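# Cap the LC fibre plug and rest it in a ring

## Task

Press the dust cap all the way home on the LC fibre jumper's plug. Then leave that plug resting about level inside one ring of the cable manager below the switch. Only the cap may ever contact the plug's exposed tips. The jumper's cord must not be kinked, crushed or left sharply bent, and its far end must not be tugged hard. Nothing may be knocked over or moved out of the work area. The robot must not fall or be left leaning; either of these counts as failure.

## Robot and tools

ROBOT. The LinearBot has a base that can drive in any direction and a column about 1.7 m tall. A carriage rides the column; lift_m sets its height. The carriage holds two identical six-joint arms, each with a two-finger gripper. Arm bases sit roughly 0.57 m + lift_m above the floor, and some carriage parts hang about 0.15 m lower. A hand reaches up to 0.78 m from its shoulder but only about 0.38 m below its arm base. The hand is about 0.16 m long and 0.1 m wide (0.14 m when open). Fingertips taper to about 0.005 m thick. Parked arm joints 1 to 6: 0, 0.05, 0.05, 1.45, 0, 0.

CAMERAS. carriage_camera is fixed, facing forward and tilted about 20 degrees down. left_wrist_camera and right_wrist_camera look out past each hand's fingertips.

FRAMES. All positions are in metres. Base frame: origin on the floor below the base centre, x forward, y left, z up. left_hand and right_hand are the midpoint between that hand's pads, given in the base frame. quat_wxyz gives the hand's orientation; the hand's z runs along the fingers and its y is the opening direction. The odometry frame is the base frame as it stood when the scene began. base_odometry comes only from wheel counts, so slip shows up as travel. Its heading is in rad, left positive, from -3.142 to 3.142.

move. One action per call. "base" holds exactly one key, and each is a relative offset from where the base last reported itself:
- translate_m: forward +, -2 to 2 m.
- strafe_m: left +, -2 to 2 m.
- rotate_rad: counter-clockwise +, -6.3 to 6.3 rad.
"joints" is a single object of absolute targets keyed by name, not an offset:
- lift_m: 0 to 1 m.
- left_/right_joint1_rad: -2.617 to 3.054. Swings the arm about vertical; 0 is forward, + is left.
- joint2_rad: 0 to 3.141. Shoulder; 0 is the upper arm back and level, 1.57 upright, 3.14 forward.
- joint3_rad: 0 to 3.141. Elbow; 0 folded, 3.14 straight.
- joint4_rad: -1.57 to 1.57. Wrist pitch; + lifts the fingertips.
- joint5_rad: -1.57 to 1.57. Wrist yaw; + turns the tips right.
- joint6_rad: -2.094 to 2.094. Roll about the fingers.
- gripper_m: 0 to 0.093 m, the gap between the pads.
Optional "speeds" caps this action's speeds: translate_m and strafe_m 0.02-0.5 m/s, rotate_rad 0.05-1.57 rad/s, lift_m 0.08-0.27 m/s (default 0.25). "min_time_s" (0.1-8 s) is the shortest duration for arm and gripper motions. A value of 2 or more makes the hand path straighter, but too short a value makes arms rush and overshoot. "cameras" lists the views to return; "blocking" false returns within about 0.5 s while the motion continues. Any action lasts at most 15 s, and a move ends with time_out after 14 s. Unknown keys make the call invalid; out-of-range values get it refused.

wait: seconds 0 to 10, plus optional cameras. It returns early once earlier motions settle. stop: brakes all running motions; the braked parts hold and may keep pressing. zoom_image: camera plus region [x0, y0, x1, y1] in pixels from the top-left, at most 504 wide and 504 high, taken from that camera's latest image. read_manual: returns licence text only. finished_scene: pass the current scene's integer number; it ends the scene for good, so the goal must hold with the robot gone.

RESULTS. "pictures" lists the images in order. "move" reads done, or the worst status among the motions. base_status and joint_status words:
- moving, done.
- off_target: resting away from its target and maybe still pushing.
- stopped: braked by you.
- contact_stop and time_out: unplanned stops. The part holds where it ended, and later calls in the same reply are skipped.
- not_followed: a safety check held back arm targets, usually because the arm would come near itself or the other arm.
- limit_stop_at_motor_heat.
on_its_own reports actions you did not command. motor_effort gives percent of maximum, with the action's peak in brackets; it is noisy and biased. A lift effort that keeps dropping while the lift descends means a hand is resting on something. The joint torques line is in N m. Motor temperatures are listed per arm. MOTOR HOT appears at 75 °C. At 100 °C you get an OVER-TEMPERATURE FAULT: that arm goes limp for 30-60 s or more. Park stretched arms whenever you pause.

GRIPPING. Pads push about 45-70 N each. Gripper readings can be a few millimetres narrower or wider than the real gap. Commanding about 0.005 m below the width at first touch gives full force, so use a shallower target for the small, fragile plug and cap. To release, command a gap well above the reading.

CAUTIONS. Hand readings drift at long reach, and the true hand usually sits lower. Arms move their joints together, so hand paths bow; unfold well clear of objects, then approach in small steps. Arms have no contact stop and keep pressing. Never let the arms collide or squeeze each other. Tipping risk rises with a high carriage, outstretched or loaded arms, pushing or pulling, or abrupt stops. If the base gets wedged, back off about 0.2 m. Below joint2 0.8, swinging joint1 outward 0.5 rad or more can hit the column. Avoid hard impacts, drops, releasing moving parts, and tugging the cord.

Each tool is called after "Request:" as name(argument=value, ...) on one line, values as JSON.

## Session

Request:
move()

Scene clock: 0.00 s.
Joint torques (N m): no reading
Motor temperatures (°C): left_arm=[30 34 38 30 29 33 32] | right_arm=[31 36 36 30 31 30 33]
base_odometry: x=+0.000 y=+0.000 heading=+0.000
base_status: not commanded
joint_positions: lift_m=+0.300 left_joint1_rad=+0.009 left_joint2_rad=+0.036 left_joint3_rad=+0.044 left_joint4_rad=+1.438 left_joint5_rad=-0.049 left_joint6_rad=+0.018 left_gripper_m=+0.09396 right_joint1_rad=+0.000 right_joint2_rad=+0.053 right_joint3_rad=+0.056 right_joint4_rad=+1.416 right_joint5_rad=+0.010 right_joint6_rad=+0.042 right_gripper_m=+0.09396
joint_status: not commanded
motor_effort: lift_m=+35 drive_wheels=+1
left_hand: x=+0.2468 y=+0.3158 z=+1.2848 quat_wxyz=(+0.998, -0.024, +0.063, +0.015) (m; base frame)
right_hand: x=+0.2540 y=-0.3087 z=+1.2873 quat_wxyz=(+0.997, +0.006, +0.076, +0.020) (m; base frame)
pictures: carriage_camera, left_wrist_camera, right_wrist_camera
Images, in order (width x height): carriage_camera 896x504, left_wrist_camera 896x504, right_wrist_camera 896x504.

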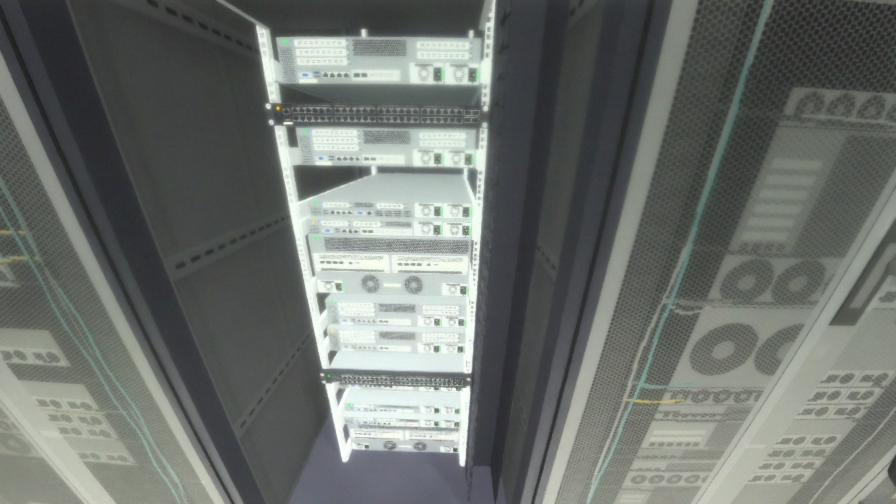

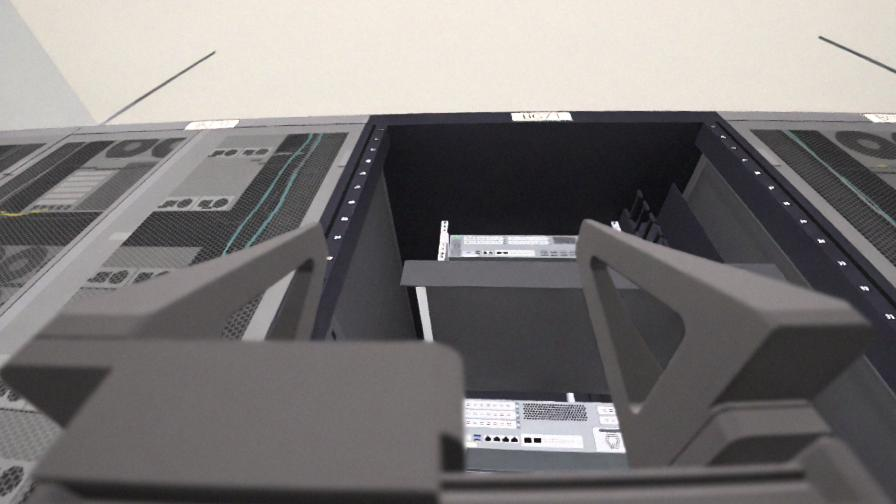

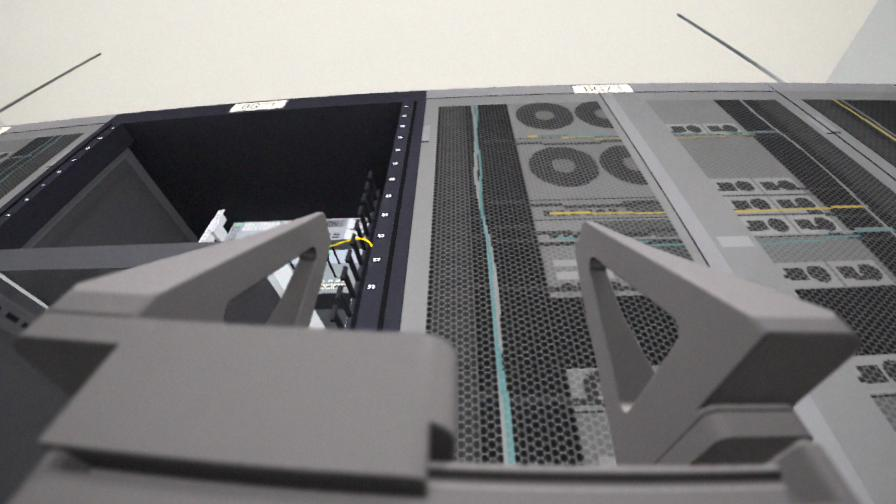

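Request:
zoom_image(camera="carriage_camera", region=[250, 0, 510, 180])

Request:
zoom_image(camera="right_wrist_camera", region=[200, 160, 420, 340])

Request:
zoom_image(camera="carriage_camera", region=[300, 330, 500, 470])

Scaled by 1.938 from the camera's 896x504 image, which has a finer 1280x720 frame.

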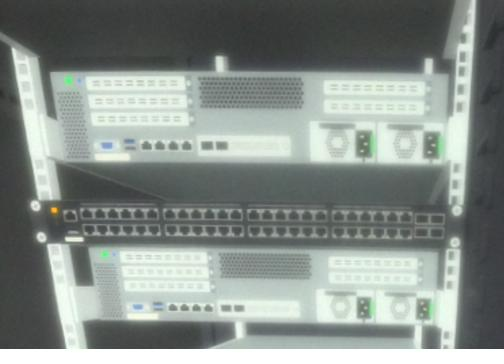

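Scaled by 2.291 from the camera's 896x504 image, which has a finer 1280x720 frame.

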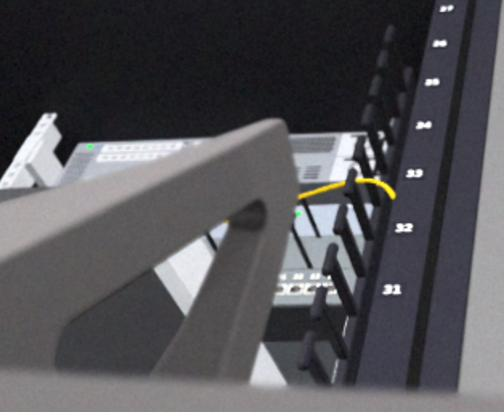

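Scaled by 2.520 from the camera's 896x504 image, which has a finer 1280x720 frame.

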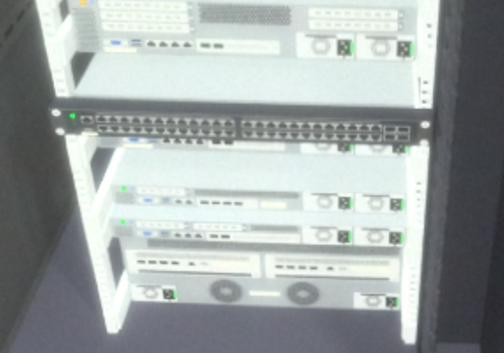

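Request:
move(joints={"lift_m": 0.65}, cameras=["all"])

Scene clock: 11.67 s.
Joint torques (N m): left_arm=[0.06 3.67 6.52 -0.31 0.09 0.03] | right_arm=[-0.05 3.79 5.94 -0.17 -0.02 -0.11]
move: done
base_odometry: x=+0.000 y=+0.000 heading=+0.000
base_status: not commanded
joint_positions: lift_m=+0.650 left_joint1_rad=+0.009 left_joint2_rad=+0.036 left_joint3_rad=+0.044 left_joint4_rad=+1.438 left_joint5_rad=-0.049 left_joint6_rad=+0.018 left_gripper_m=+0.09396 right_joint1_rad=+0.000 right_joint2_rad=+0.053 right_joint3_rad=+0.056 right_joint4_rad=+1.416 right_joint5_rad=+0.010 right_joint6_rad=+0.042 right_gripper_m=+0.09396
joint_status: all done
motor_effort: lift_m=+35(43) drive_wheels=+1(5)
left_hand: x=+0.2468 y=+0.3158 z=+1.6348 quat_wxyz=(+0.998, -0.024, +0.063, +0.015) (m; base frame)
right_hand: x=+0.2540 y=-0.3087 z=+1.6373 quat_wxyz=(+0.997, +0.006, +0.076, +0.020) (m; base frame)
pictures: carriage_camera, left_wrist_camera, right_wrist_camera
Images, in order (width x height): carriage_camera 896x504, left_wrist_camera 896x504, right_wrist_camera 896x504.

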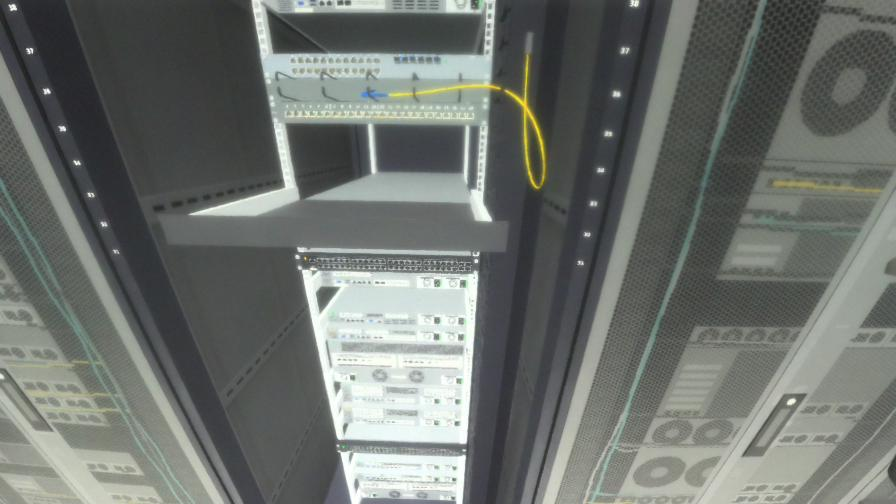

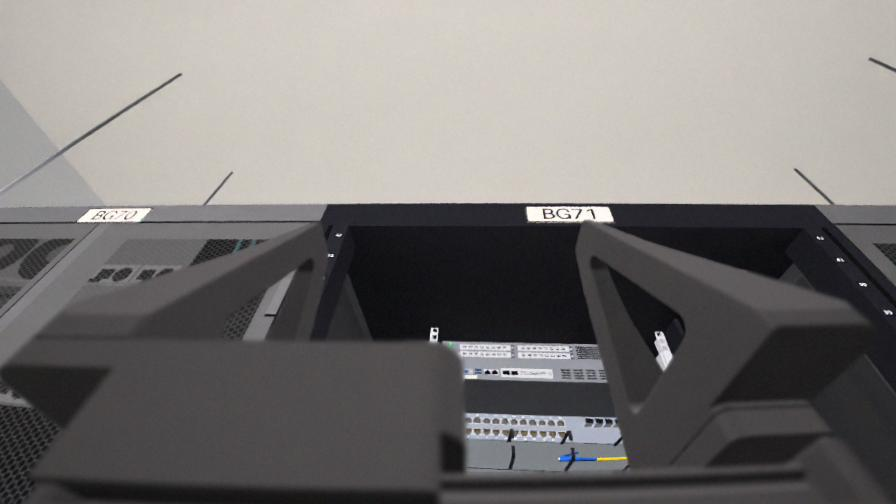

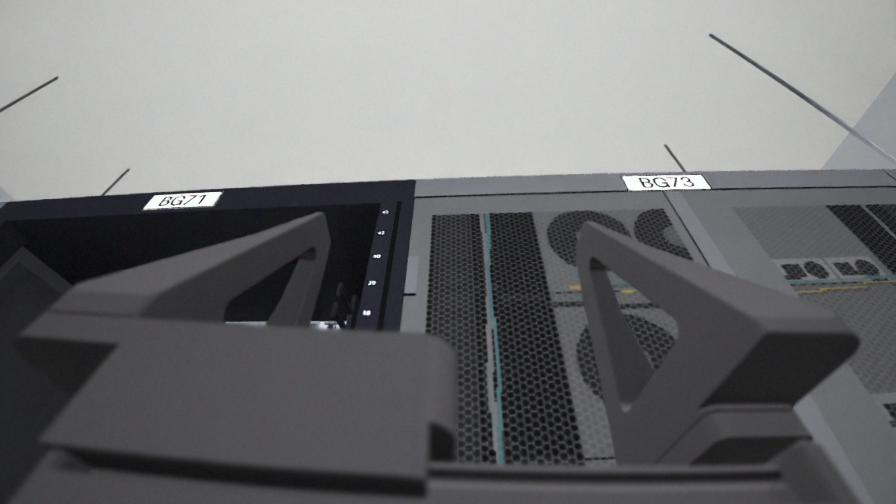

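Request:
zoom_image(camera="carriage_camera", region=[240, 20, 580, 260])

Request:
zoom_image(camera="carriage_camera", region=[270, 45, 410, 135])

Request:
zoom_image(camera="carriage_camera", region=[400, 45, 560, 145])

Request:
zoom_image(camera="carriage_camera", region=[160, 170, 520, 280])

Scaled by 1.482 from the camera's 896x504 image, which has a finer 1280x720 frame.

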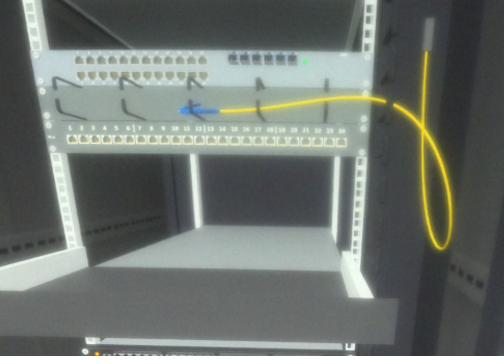

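Scaled by 3.600 from the camera's 896x504 image, which has a finer 1280x720 frame.

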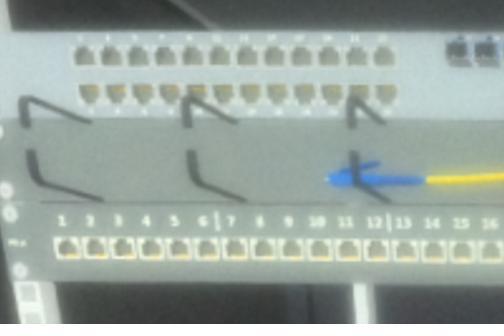

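Scaled by 3.150 from the camera's 896x504 image, which has a finer 1280x720 frame.

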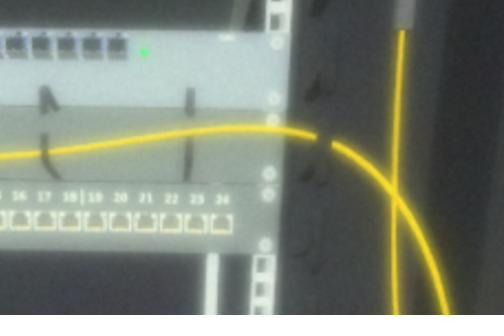

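Scaled by 1.400 from the camera's 896x504 image, which has a finer 1280x720 frame.

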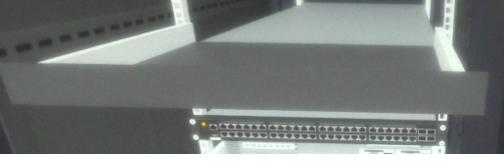

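Request:
move(joints={"lift_m": 1.0}, cameras=["all"])

Request:
zoom_image(camera="carriage_camera", region=[140, 100, 600, 358])

Request:
zoom_image(camera="carriage_camera", region=[140, 300, 560, 500])

Scene clock: 42.77 s.
Joint torques (N m): left_arm=[0.05 3.69 6.5 -0.31 0.09 0.02] | right_arm=[-0.05 3.77 5.93 -0.17 -0.02 -0.11]
move: done
base_odometry: x=+0.000 y=+0.000 heading=+0.000
base_status: not commanded
joint_positions: lift_m=+1.000 left_joint1_rad=+0.009 left_joint2_rad=+0.036 left_joint3_rad=+0.044 left_joint4_rad=+1.438 left_joint5_rad=-0.049 left_joint6_rad=+0.018 left_gripper_m=+0.09396 right_joint1_rad=+0.000 right_joint2_rad=+0.053 right_joint3_rad=+0.056 right_joint4_rad=+1.416 right_joint5_rad=+0.010 right_joint6_rad=+0.042 right_gripper_m=+0.09396
joint_status: all done
motor_effort: lift_m=+35(43) drive_wheels=+2(7)
left_hand: x=+0.2468 y=+0.3158 z=+1.9848 quat_wxyz=(+0.998, -0.024, +0.063, +0.015) (m; base frame)
right_hand: x=+0.2540 y=-0.3087 z=+1.9873 quat_wxyz=(+0.997, +0.006, +0.076, +0.020) (m; base frame)
pictures: carriage_camera, left_wrist_camera, right_wrist_camera
Images, in order (width x height): carriage_camera 896x504, left_wrist_camera 896x504, right_wrist_camera 896x504.

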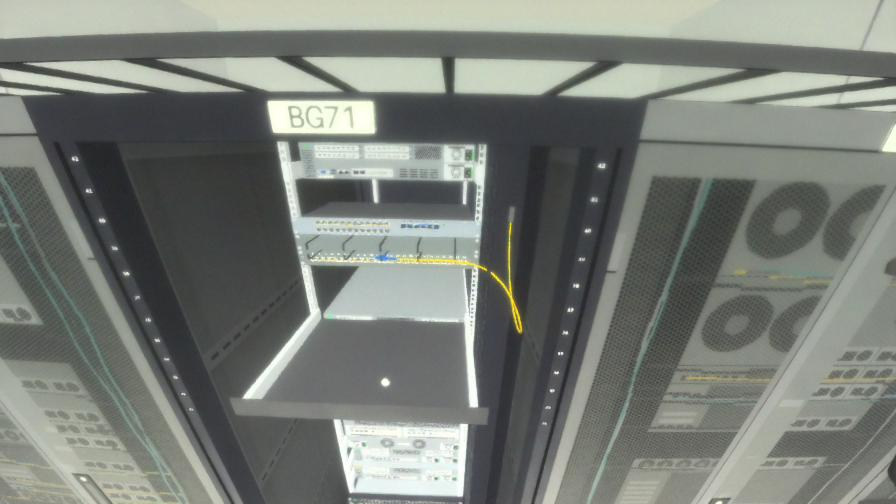

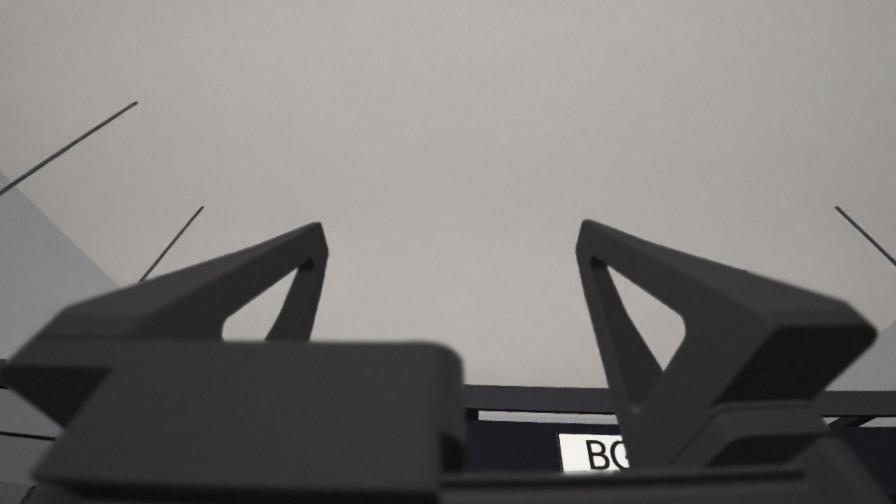

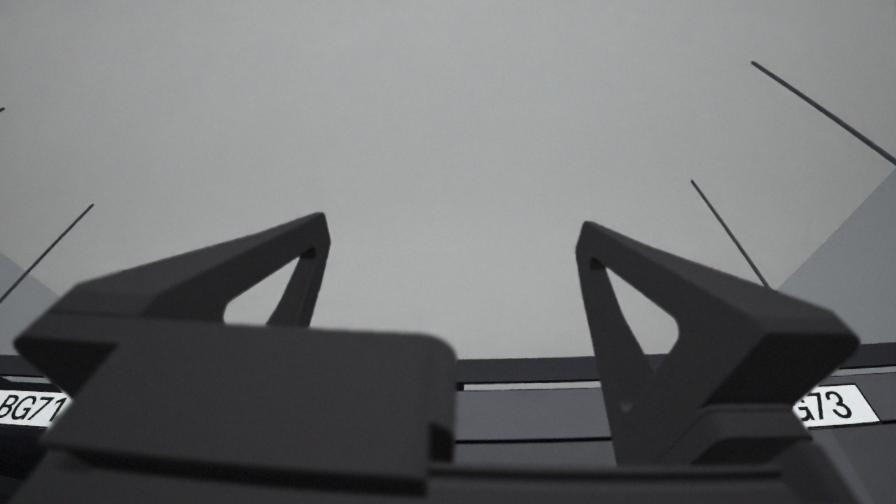

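Scaled by 1.096 from the camera's 896x504 image, which has a finer 1280x720 frame.

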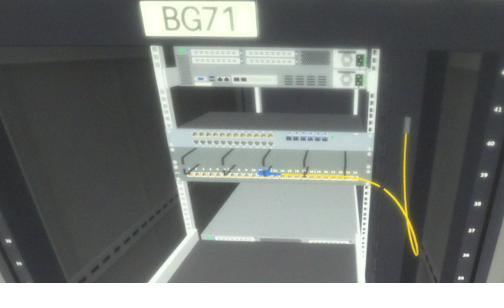

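Scaled by 1.200 from the camera's 896x504 image, which has a finer 1280x720 frame.

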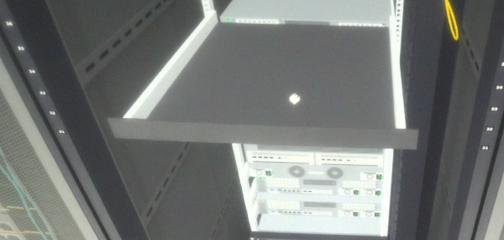

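Request:
zoom_image(camera="carriage_camera", region=[360, 365, 410, 400])

Request:
zoom_image(camera="carriage_camera", region=[350, 215, 530, 340])

Scaled by 10.080 from the camera's 896x504 image, which has a finer 1280x720 frame.

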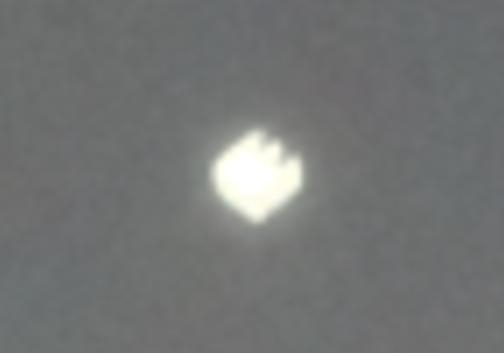

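Scaled by 2.800 from the camera's 896x504 image, which has a finer 1280x720 frame.

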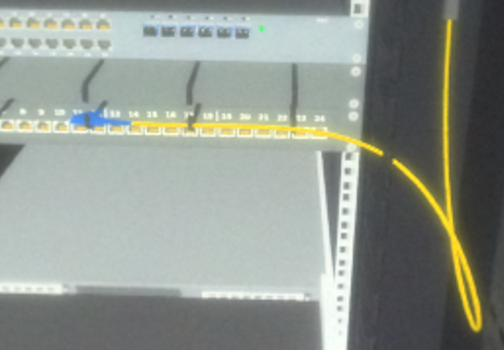

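Request:
move(base={"strafe_m": 0.15}, joints={"lift_m": 0.85}, speeds={"strafe_m": 0.15})

Request:
move(base={"translate_m": 0.2}, speeds={"translate_m": 0.15}, cameras=["carriage_camera"])

Request:
zoom_image(camera="carriage_camera", region=[380, 70, 520, 150])

Scene clock: 176.07 s.
Joint torques (N m): left_arm=[0.09 3.67 6.52 -0.32 0.1 0.03] | right_arm=[-0.08 3.79 5.91 -0.17 -0.02 -0.12]
move: done
base_odometry: x=+0.000 y=+0.150 heading=+0.001
base_status: done
joint_positions: lift_m=+0.850 left_joint1_rad=+0.009 left_joint2_rad=+0.036 left_joint3_rad=+0.044 left_joint4_rad=+1.438 left_joint5_rad=-0.049 left_joint6_rad=+0.018 left_gripper_m=+0.09396 right_joint1_rad=+0.000 right_joint2_rad=+0.053 right_joint3_rad=+0.056 right_joint4_rad=+1.416 right_joint5_rad=+0.010 right_joint6_rad=+0.042 right_gripper_m=+0.09396
joint_status: all done
motor_effort: lift_m=+35(35) drive_wheels=-3(12)
left_hand: x=+0.2468 y=+0.3158 z=+1.8349 quat_wxyz=(+0.998, -0.024, +0.063, +0.015) (m; base frame)
right_hand: x=+0.2540 y=-0.3087 z=+1.8373 quat_wxyz=(+0.997, +0.006, +0.076, +0.020) (m; base frame)
pictures: none

Scene clock: 178.30 s.
Joint torques (N m): left_arm=[0.08 3.7 6.56 -0.32 0.09 0.02] | right_arm=[-0.06 3.78 5.91 -0.15 -0.02 -0.12]
move: done
base_odometry: x=+0.200 y=+0.150 heading=+0.001
base_status: done
joint_positions: lift_m=+0.850 left_joint1_rad=+0.009 left_joint2_rad=+0.036 left_joint3_rad=+0.044 left_joint4_rad=+1.439 left_joint5_rad=-0.049 left_joint6_rad=+0.018 left_gripper_m=+0.09396 right_joint1_rad=+0.000 right_joint2_rad=+0.053 right_joint3_rad=+0.056 right_joint4_rad=+1.415 right_joint5_rad=+0.010 right_joint6_rad=+0.042 right_gripper_m=+0.09396
joint_status: not commanded
motor_effort: lift_m=+34(35) drive_wheels=-1(12)
left_hand: x=+0.2467 y=+0.3158 z=+1.8349 quat_wxyz=(+0.998, -0.024, +0.062, +0.015) (m; base frame)
right_hand: x=+0.2542 y=-0.3087 z=+1.8373 quat_wxyz=(+0.997, +0.007, +0.076, +0.020) (m; base frame)
pictures: carriage_camera
Images, in order (width x height): carriage_camera 896x504.

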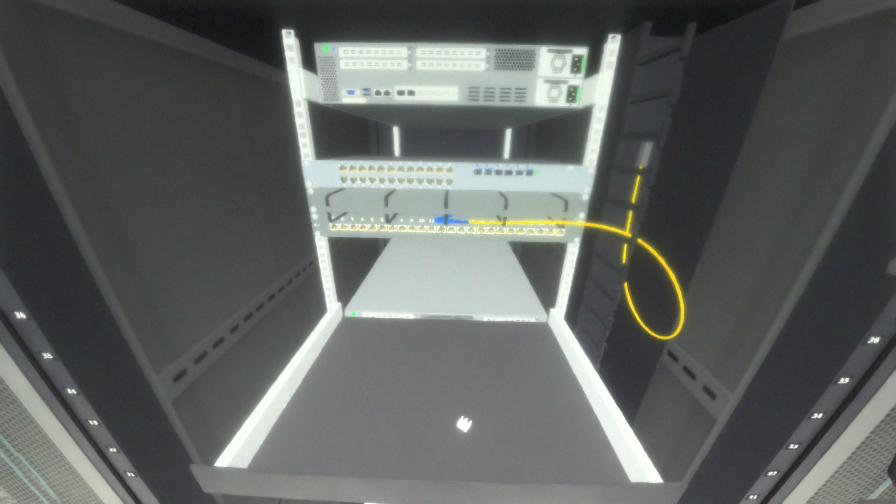

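Scaled by 3.600 from the camera's 896x504 image, which has a finer 1280x720 frame.

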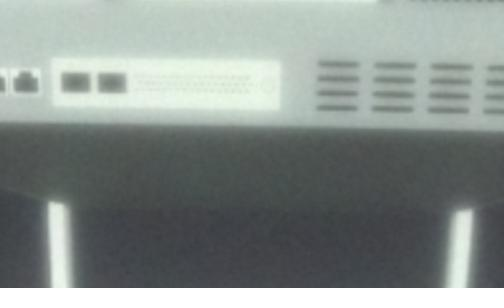

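Request:
zoom_image(camera="carriage_camera", region=[420, 180, 510, 240])

Request:
zoom_image(camera="carriage_camera", region=[444, 404, 484, 444])

Request:
zoom_image(camera="carriage_camera", region=[560, 130, 720, 350])

Scaled by 5.600 from the camera's 896x504 image, which has a finer 1280x720 frame.

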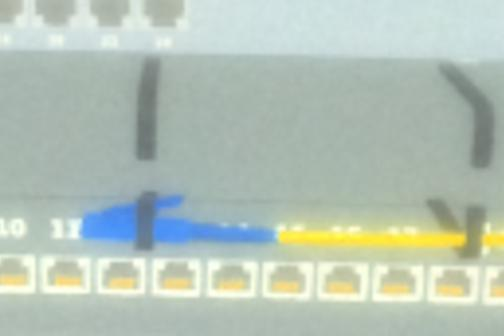

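Scaled by 12.600 from the camera's 896x504 image, which has a finer 1280x720 frame.

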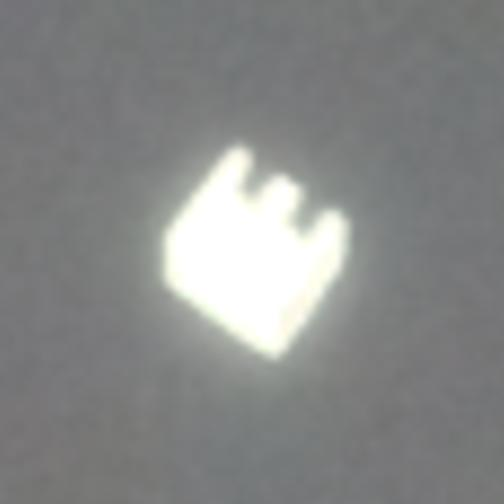

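Scaled by 2.291 from the camera's 896x504 image, which has a finer 1280x720 frame.

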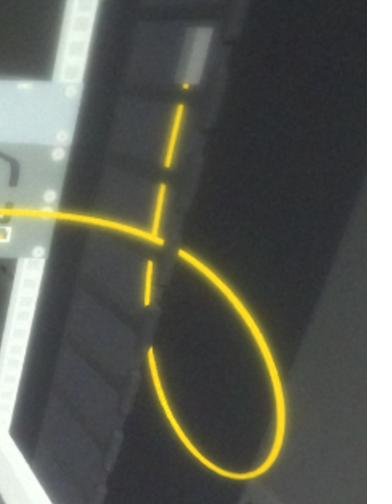

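Request:
move(base={"rotate_rad": -0.035}, speeds={"rotate_rad": 0.1})

Request:
move(base={"translate_m": 0.1}, speeds={"translate_m": 0.1})

Request:
move(base={"strafe_m": 0.03}, speeds={"strafe_m": 0.08}, cameras=["all"])

Request:
zoom_image(camera="carriage_camera", region=[390, 160, 530, 240])

Scene clock: 261.10 s.
Joint torques (N m): left_arm=[0.03 3.69 6.52 -0.32 0.09 0.02] | right_arm=[-0.1 3.78 5.91 -0.15 -0.02 -0.12]
move: done
base_odometry: x=+0.200 y=+0.150 heading=-0.033
base_status: done
joint_positions: lift_m=+0.850 left_joint1_rad=+0.009 left_joint2_rad=+0.036 left_joint3_rad=+0.044 left_joint4_rad=+1.439 left_joint5_rad=-0.049 left_joint6_rad=+0.018 left_gripper_m=+0.09396 right_joint1_rad=+0.000 right_joint2_rad=+0.053 right_joint3_rad=+0.056 right_joint4_rad=+1.415 right_joint5_rad=+0.010 right_joint6_rad=+0.042 right_gripper_m=+0.09396
joint_status: not commanded
motor_effort: lift_m=+34(35) drive_wheels=-2(7)
left_hand: x=+0.2467 y=+0.3158 z=+1.8349 quat_wxyz=(+0.998, -0.024, +0.062, +0.015) (m; base frame)
right_hand: x=+0.2542 y=-0.3087 z=+1.8373 quat_wxyz=(+0.997, +0.007, +0.076, +0.020) (m; base frame)
pictures: none

Scene clock: 262.70 s.
Joint torques (N m): left_arm=[0.01 3.9 6.38 -0.99 0.1 -0.11] | right_arm=[1.35 4.42 5.76 -1.15 -0.06 0.13]
move: contact_stop
base_odometry: x=+0.282 y=+0.148 heading=-0.033
base_status: translate_m contact_stop (by the wheels' count: +0.082 of +0.100)
joint_positions: lift_m=+0.850 left_joint1_rad=+0.010 left_joint2_rad=+0.035 left_joint3_rad=+0.044 left_joint4_rad=+1.488 left_joint5_rad=-0.050 left_joint6_rad=+0.032 left_gripper_m=+0.09396 right_joint1_rad=-0.014 right_joint2_rad=+0.048 right_joint3_rad=+0.056 right_joint4_rad=+1.480 right_joint5_rad=+0.013 right_joint6_rad=+0.020 right_gripper_m=+0.09396
joint_status: not commanded
motor_effort: lift_m=+34(37) drive_wheels=+14(70)
left_hand: x=+0.2341 y=+0.3157 z=+1.8361 quat_wxyz=(+0.999, -0.024, +0.037, +0.022) (m; base frame)
right_hand: x=+0.2367 y=-0.3095 z=+1.8392 quat_wxyz=(+0.999, +0.007, +0.042, +0.003) (m; base frame)
pictures: none

not run: a stop that you did not command came earlier in this reply.

Scaled by 3.600 from the camera's 896x504 image, which has a finer 1280x720 frame.
This view is cut from an older image: the scene may have changed since it was taken.

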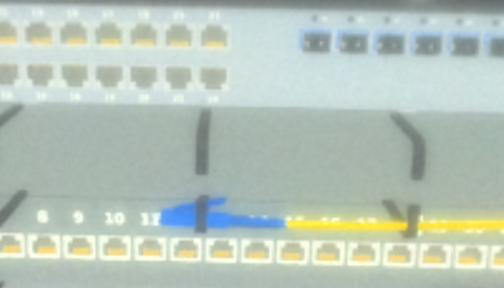

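Request:
move(base={"translate_m": -0.08}, speeds={"translate_m": 0.08}, cameras=["all"])

Scene clock: 273.53 s.
Joint torques (N m): left_arm=[0.01 3.81 6.5 -0.4 0.09 -0.08] | right_arm=[0.58 4.3 5.9 -0.23 -0.06 0]
move: done
base_odometry: x=+0.202 y=+0.150 heading=-0.033
base_status: done
joint_positions: lift_m=+0.850 left_joint1_rad=+0.010 left_joint2_rad=+0.035 left_joint3_rad=+0.044 left_joint4_rad=+1.444 left_joint5_rad=-0.050 left_joint6_rad=+0.029 left_gripper_m=+0.09396 right_joint1_rad=-0.007 right_joint2_rad=+0.048 right_joint3_rad=+0.056 right_joint4_rad=+1.419 right_joint5_rad=+0.013 right_joint6_rad=+0.032 right_gripper_m=+0.09396
joint_status: not commanded
motor_effort: lift_m=+34(34) drive_wheels=-2(14)
left_hand: x=+0.2449 y=+0.3158 z=+1.8351 quat_wxyz=(+0.998, -0.024, +0.059, +0.021) (m; base frame)
right_hand: x=+0.2516 y=-0.3095 z=+1.8376 quat_wxyz=(+0.997, +0.008, +0.072, +0.012) (m; base frame)
pictures: carriage_camera, left_wrist_camera, right_wrist_camera
Images, in order (width x height): carriage_camera 896x504, left_wrist_camera 896x504, right_wrist_camera 896x504.

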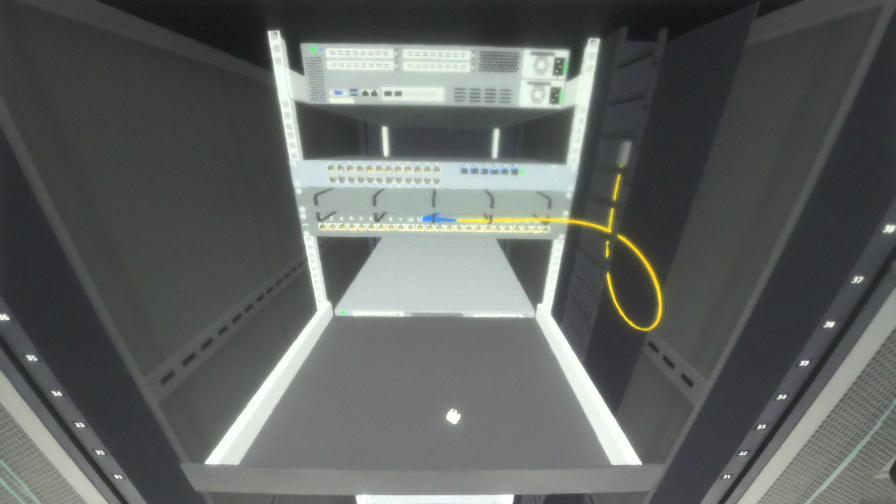

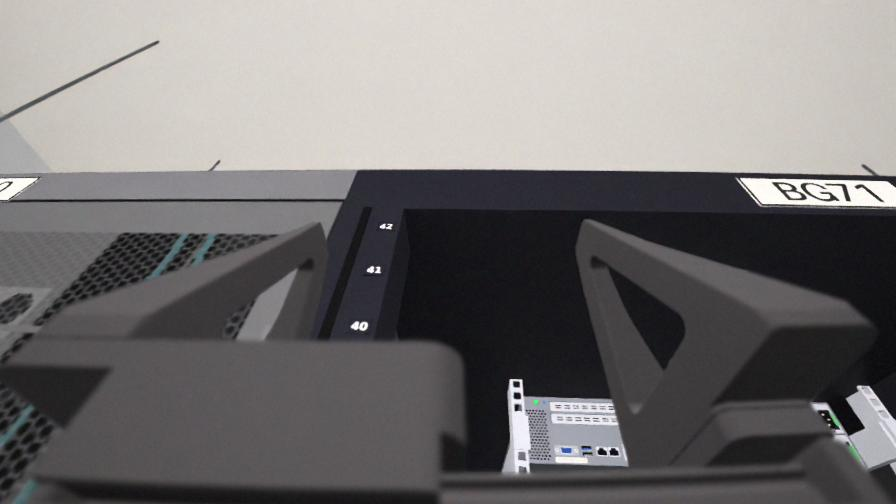

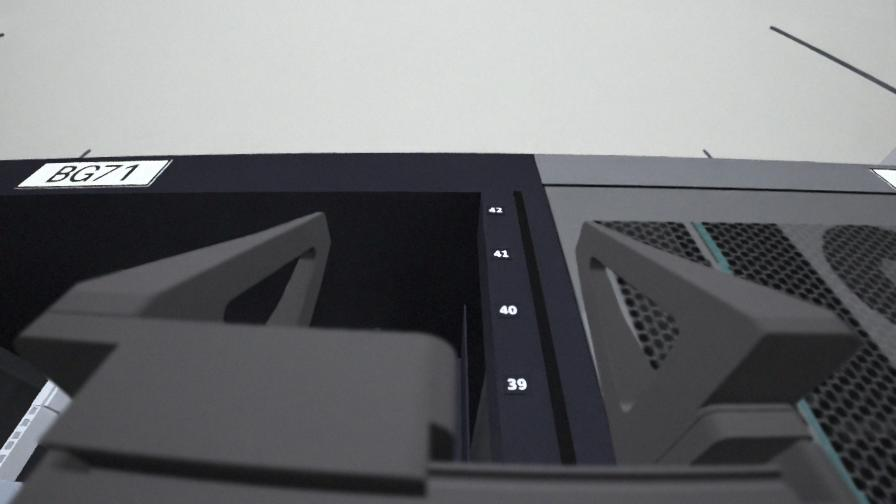

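Request:
move(base={"translate_m": -0.13}, joints={"lift_m": 0.95}, speeds={"translate_m": 0.12})

Request:
move(joints={"left_joint1_rad": -0.639, "left_joint2_rad": 1.665, "left_joint3_rad": 0.70, "left_joint4_rad": 0.965, "left_joint5_rad": -0.29, "left_joint6_rad": 0}, min_time_s=2.5, cameras=["carriage_camera", "left_wrist_camera"])

Scene clock: 426.07 s.
Joint torques (N m): left_arm=[-0.01 3.82 6.49 -0.33 0.09 -0.09] | right_arm=[0.59 4.33 5.89 -0.2 -0.06 -0.01]
Motor temperatures (°C): left_arm=[29 36 43 30 29 33 32] | right_arm=[31 37 41 30 31 30 33]
move: done
base_odometry: x=+0.072 y=+0.155 heading=-0.033
base_status: done
joint_positions: lift_m=+0.950 left_joint1_rad=+0.010 left_joint2_rad=+0.035 left_joint3_rad=+0.044 left_joint4_rad=+1.440 left_joint5_rad=-0.050 left_joint6_rad=+0.029 left_gripper_m=+0.09396 right_joint1_rad=-0.007 right_joint2_rad=+0.048 right_joint3_rad=+0.056 right_joint4_rad=+1.416 right_joint5_rad=+0.013 right_joint6_rad=+0.033 right_gripper_m=+0.09396
joint_status: all done
motor_effort: lift_m=+35(43) drive_wheels=-1(11)
left_hand: x=+0.2461 y=+0.3159 z=+1.9349 quat_wxyz=(+0.998, -0.024, +0.061, +0.021) (m; base frame)
right_hand: x=+0.2525 y=-0.3095 z=+1.9374 quat_wxyz=(+0.997, +0.008, +0.073, +0.012) (m; base frame)
pictures: none

Scene clock: 428.87 s.
Joint torques (N m): left_arm=[-0.57 -5.49 10.09 2.05 -0.07 -0.1] | right_arm=[0.58 4.25 5.93 -0.19 -0.06 -0.01]
move: done
base_odometry: x=+0.072 y=+0.155 heading=-0.033
base_status: not commanded
joint_positions: lift_m=+0.950 left_joint1_rad=-0.632 left_joint2_rad=+1.653 left_joint3_rad=+0.666 left_joint4_rad=+0.971 left_joint5_rad=-0.276 left_joint6_rad=+0.011 left_gripper_m=+0.09396 right_joint1_rad=-0.007 right_joint2_rad=+0.048 right_joint3_rad=+0.056 right_joint4_rad=+1.416 right_joint5_rad=+0.013 right_joint6_rad=+0.033 right_gripper_m=+0.09396
joint_status: all done
motor_effort: lift_m=+35(35) drive_wheels=+3(9)
left_hand: x=+0.6210 y=+0.0687 z=+1.7054 quat_wxyz=(+0.692, +0.132, +0.700, -0.119) (m; base frame)
right_hand: x=+0.2525 y=-0.3095 z=+1.9374 quat_wxyz=(+0.997, +0.008, +0.073, +0.012) (m; base frame)
pictures: carriage_camera, left_wrist_camera
Images, in order (width x height): carriage_camera 896x504, left_wrist_camera 896x504.

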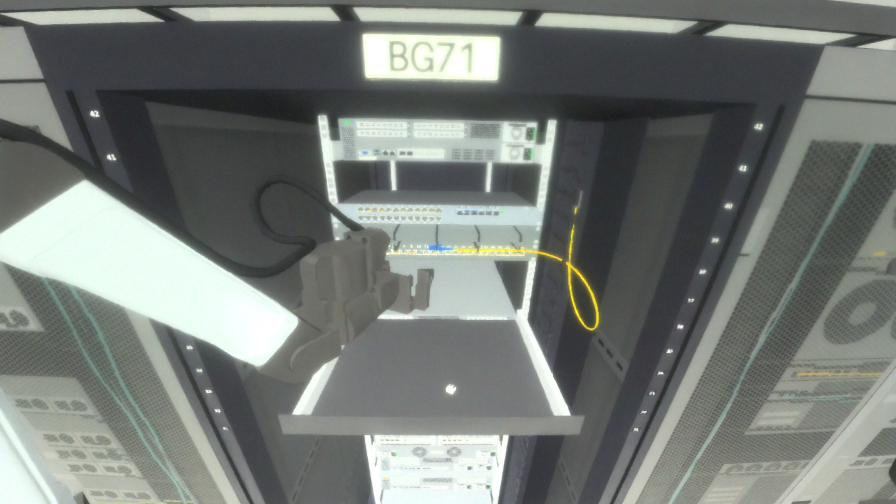

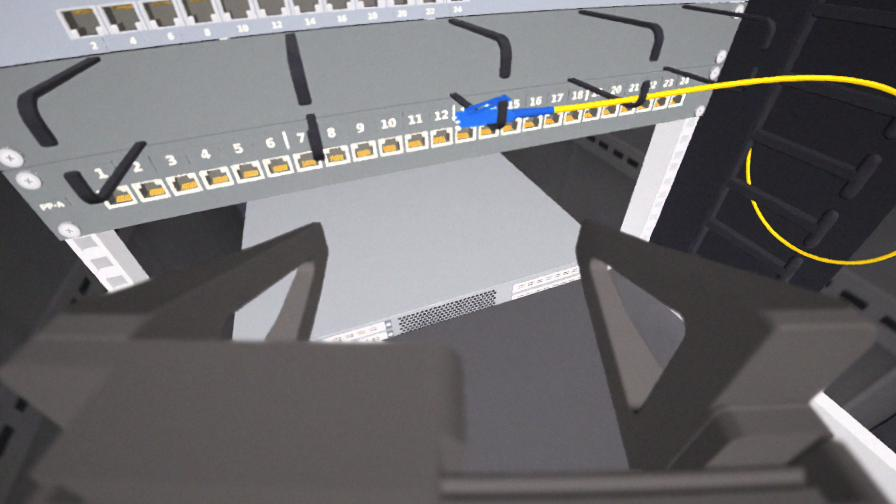

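Request:
zoom_image(camera="left_wrist_camera", region=[420, 60, 600, 160])

Request:
zoom_image(camera="left_wrist_camera", region=[0, 0, 504, 280])

Request:
zoom_image(camera="carriage_camera", region=[435, 372, 465, 402])

Request:
zoom_image(camera="carriage_camera", region=[240, 180, 560, 360])

Scaled by 2.800 from the camera's 896x504 image, which has a finer 1280x720 frame.

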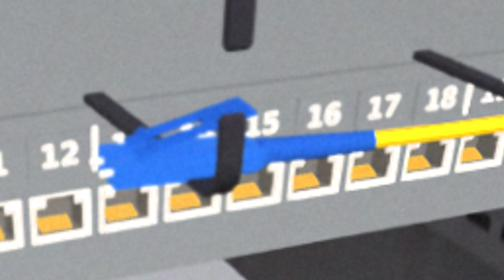

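Scaled by 1.000.

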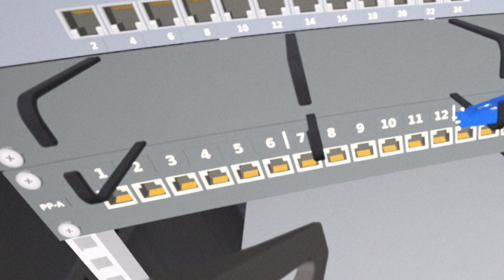

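Scaled by 16.800 from the camera's 896x504 image, which has a finer 1280x720 frame.

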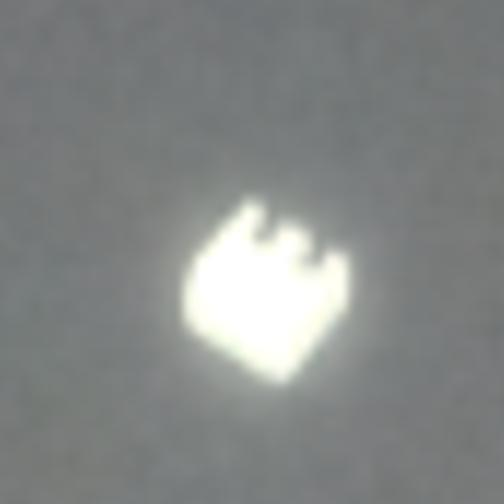

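Scaled by 1.575 from the camera's 896x504 image, which has a finer 1280x720 frame.

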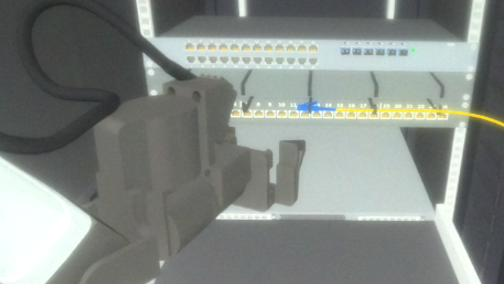

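Request:
move(joints={"left_joint1_rad": -0.886, "left_joint2_rad": 1.831, "left_joint3_rad": 1.526, "left_joint4_rad": -1.019, "left_joint5_rad": -0.088, "left_joint6_rad": -0.335}, min_time_s=2.5, cameras=["carriage_camera", "left_wrist_camera"])

Request:
zoom_image(camera="left_wrist_camera", region=[300, 60, 600, 260])

Scene clock: 555.20 s.
Joint torques (N m): left_arm=[-0.54 -6.95 10.56 0.67 0.11 -0.1] | right_arm=[0.59 4.26 5.9 -0.19 -0.06 -0.01]
Motor temperatures (°C): left_arm=[29 40 52 38 29 33 32] | right_arm=[31 37 41 30 31 30 33]
move: done
base_odometry: x=+0.072 y=+0.155 heading=-0.033
base_status: not commanded
joint_positions: lift_m=+0.950 left_joint1_rad=-0.878 left_joint2_rad=+1.816 left_joint3_rad=+1.489 left_joint4_rad=-1.008 left_joint5_rad=-0.101 left_joint6_rad=-0.323 left_gripper_m=+0.09396 right_joint1_rad=-0.007 right_joint2_rad=+0.048 right_joint3_rad=+0.056 right_joint4_rad=+1.416 right_joint5_rad=+0.013 right_joint6_rad=+0.033 right_gripper_m=+0.09396
joint_status: all done
motor_effort: lift_m=+35(35) drive_wheels=+2(7)
left_hand: x=+0.4798 y=+0.0156 z=+1.6117 quat_wxyz=(+0.126, +0.266, +0.955, -0.025) (m; base frame)
right_hand: x=+0.2525 y=-0.3095 z=+1.9374 quat_wxyz=(+0.997, +0.008, +0.073, +0.012) (m; base frame)
pictures: carriage_camera, left_wrist_camera
Images, in order (width x height): carriage_camera 896x504, left_wrist_camera 896x504.

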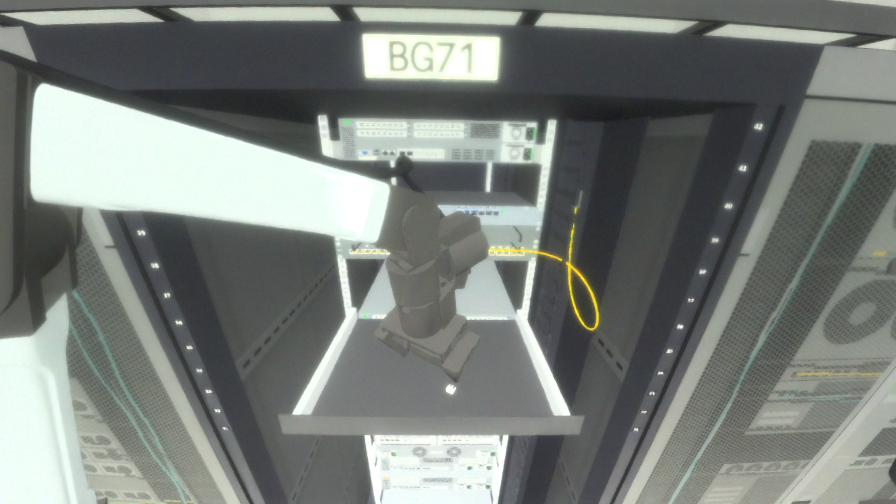

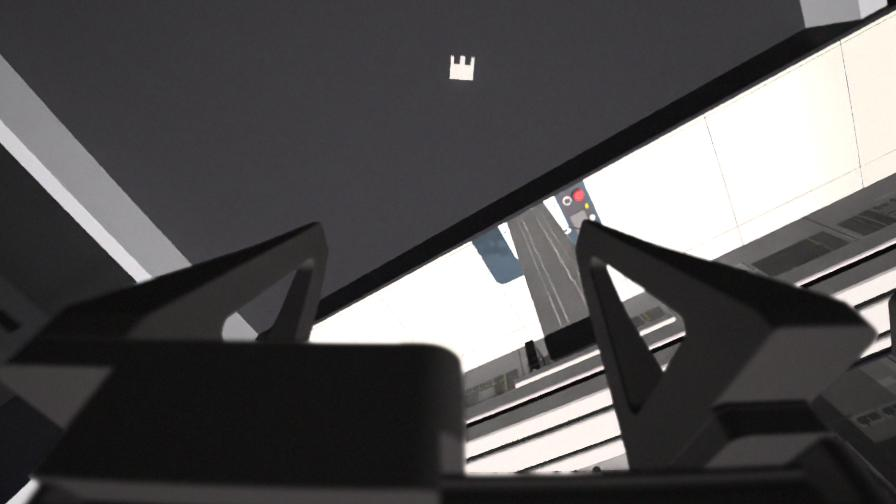

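Scaled by 1.680 from the camera's 896x504 image, which has a finer 1280x720 frame.

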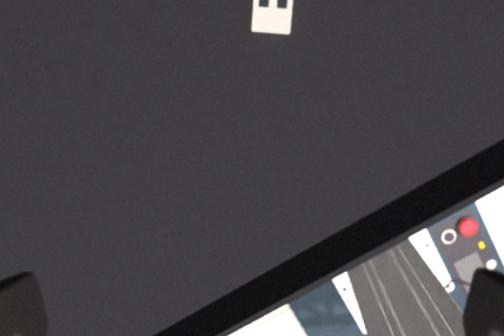

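Request:
zoom_image(camera="left_wrist_camera", region=[437, 40, 487, 90])

Scaled by 10.080 from the camera's 896x504 image, which has a finer 1280x720 frame.

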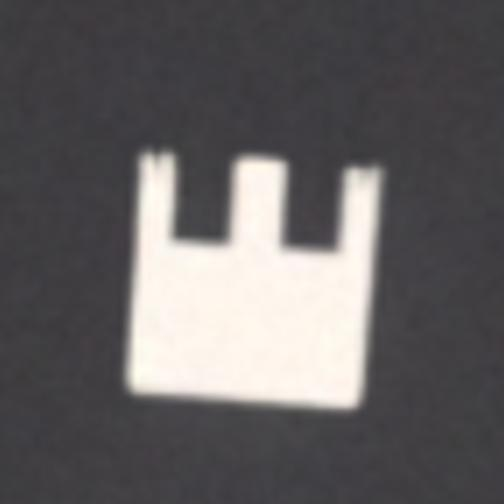

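Request:
zoom_image(camera="carriage_camera", region=[360, 290, 500, 400])

Scaled by 3.600 from the camera's 896x504 image, which has a finer 1280x720 frame.

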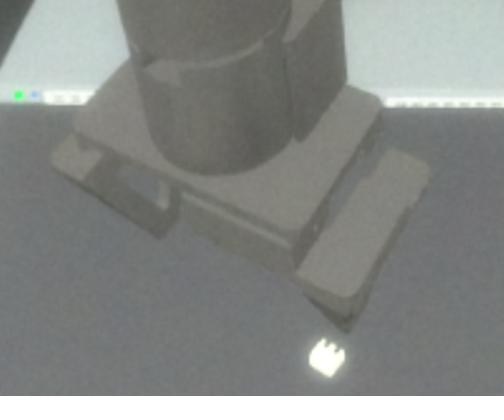

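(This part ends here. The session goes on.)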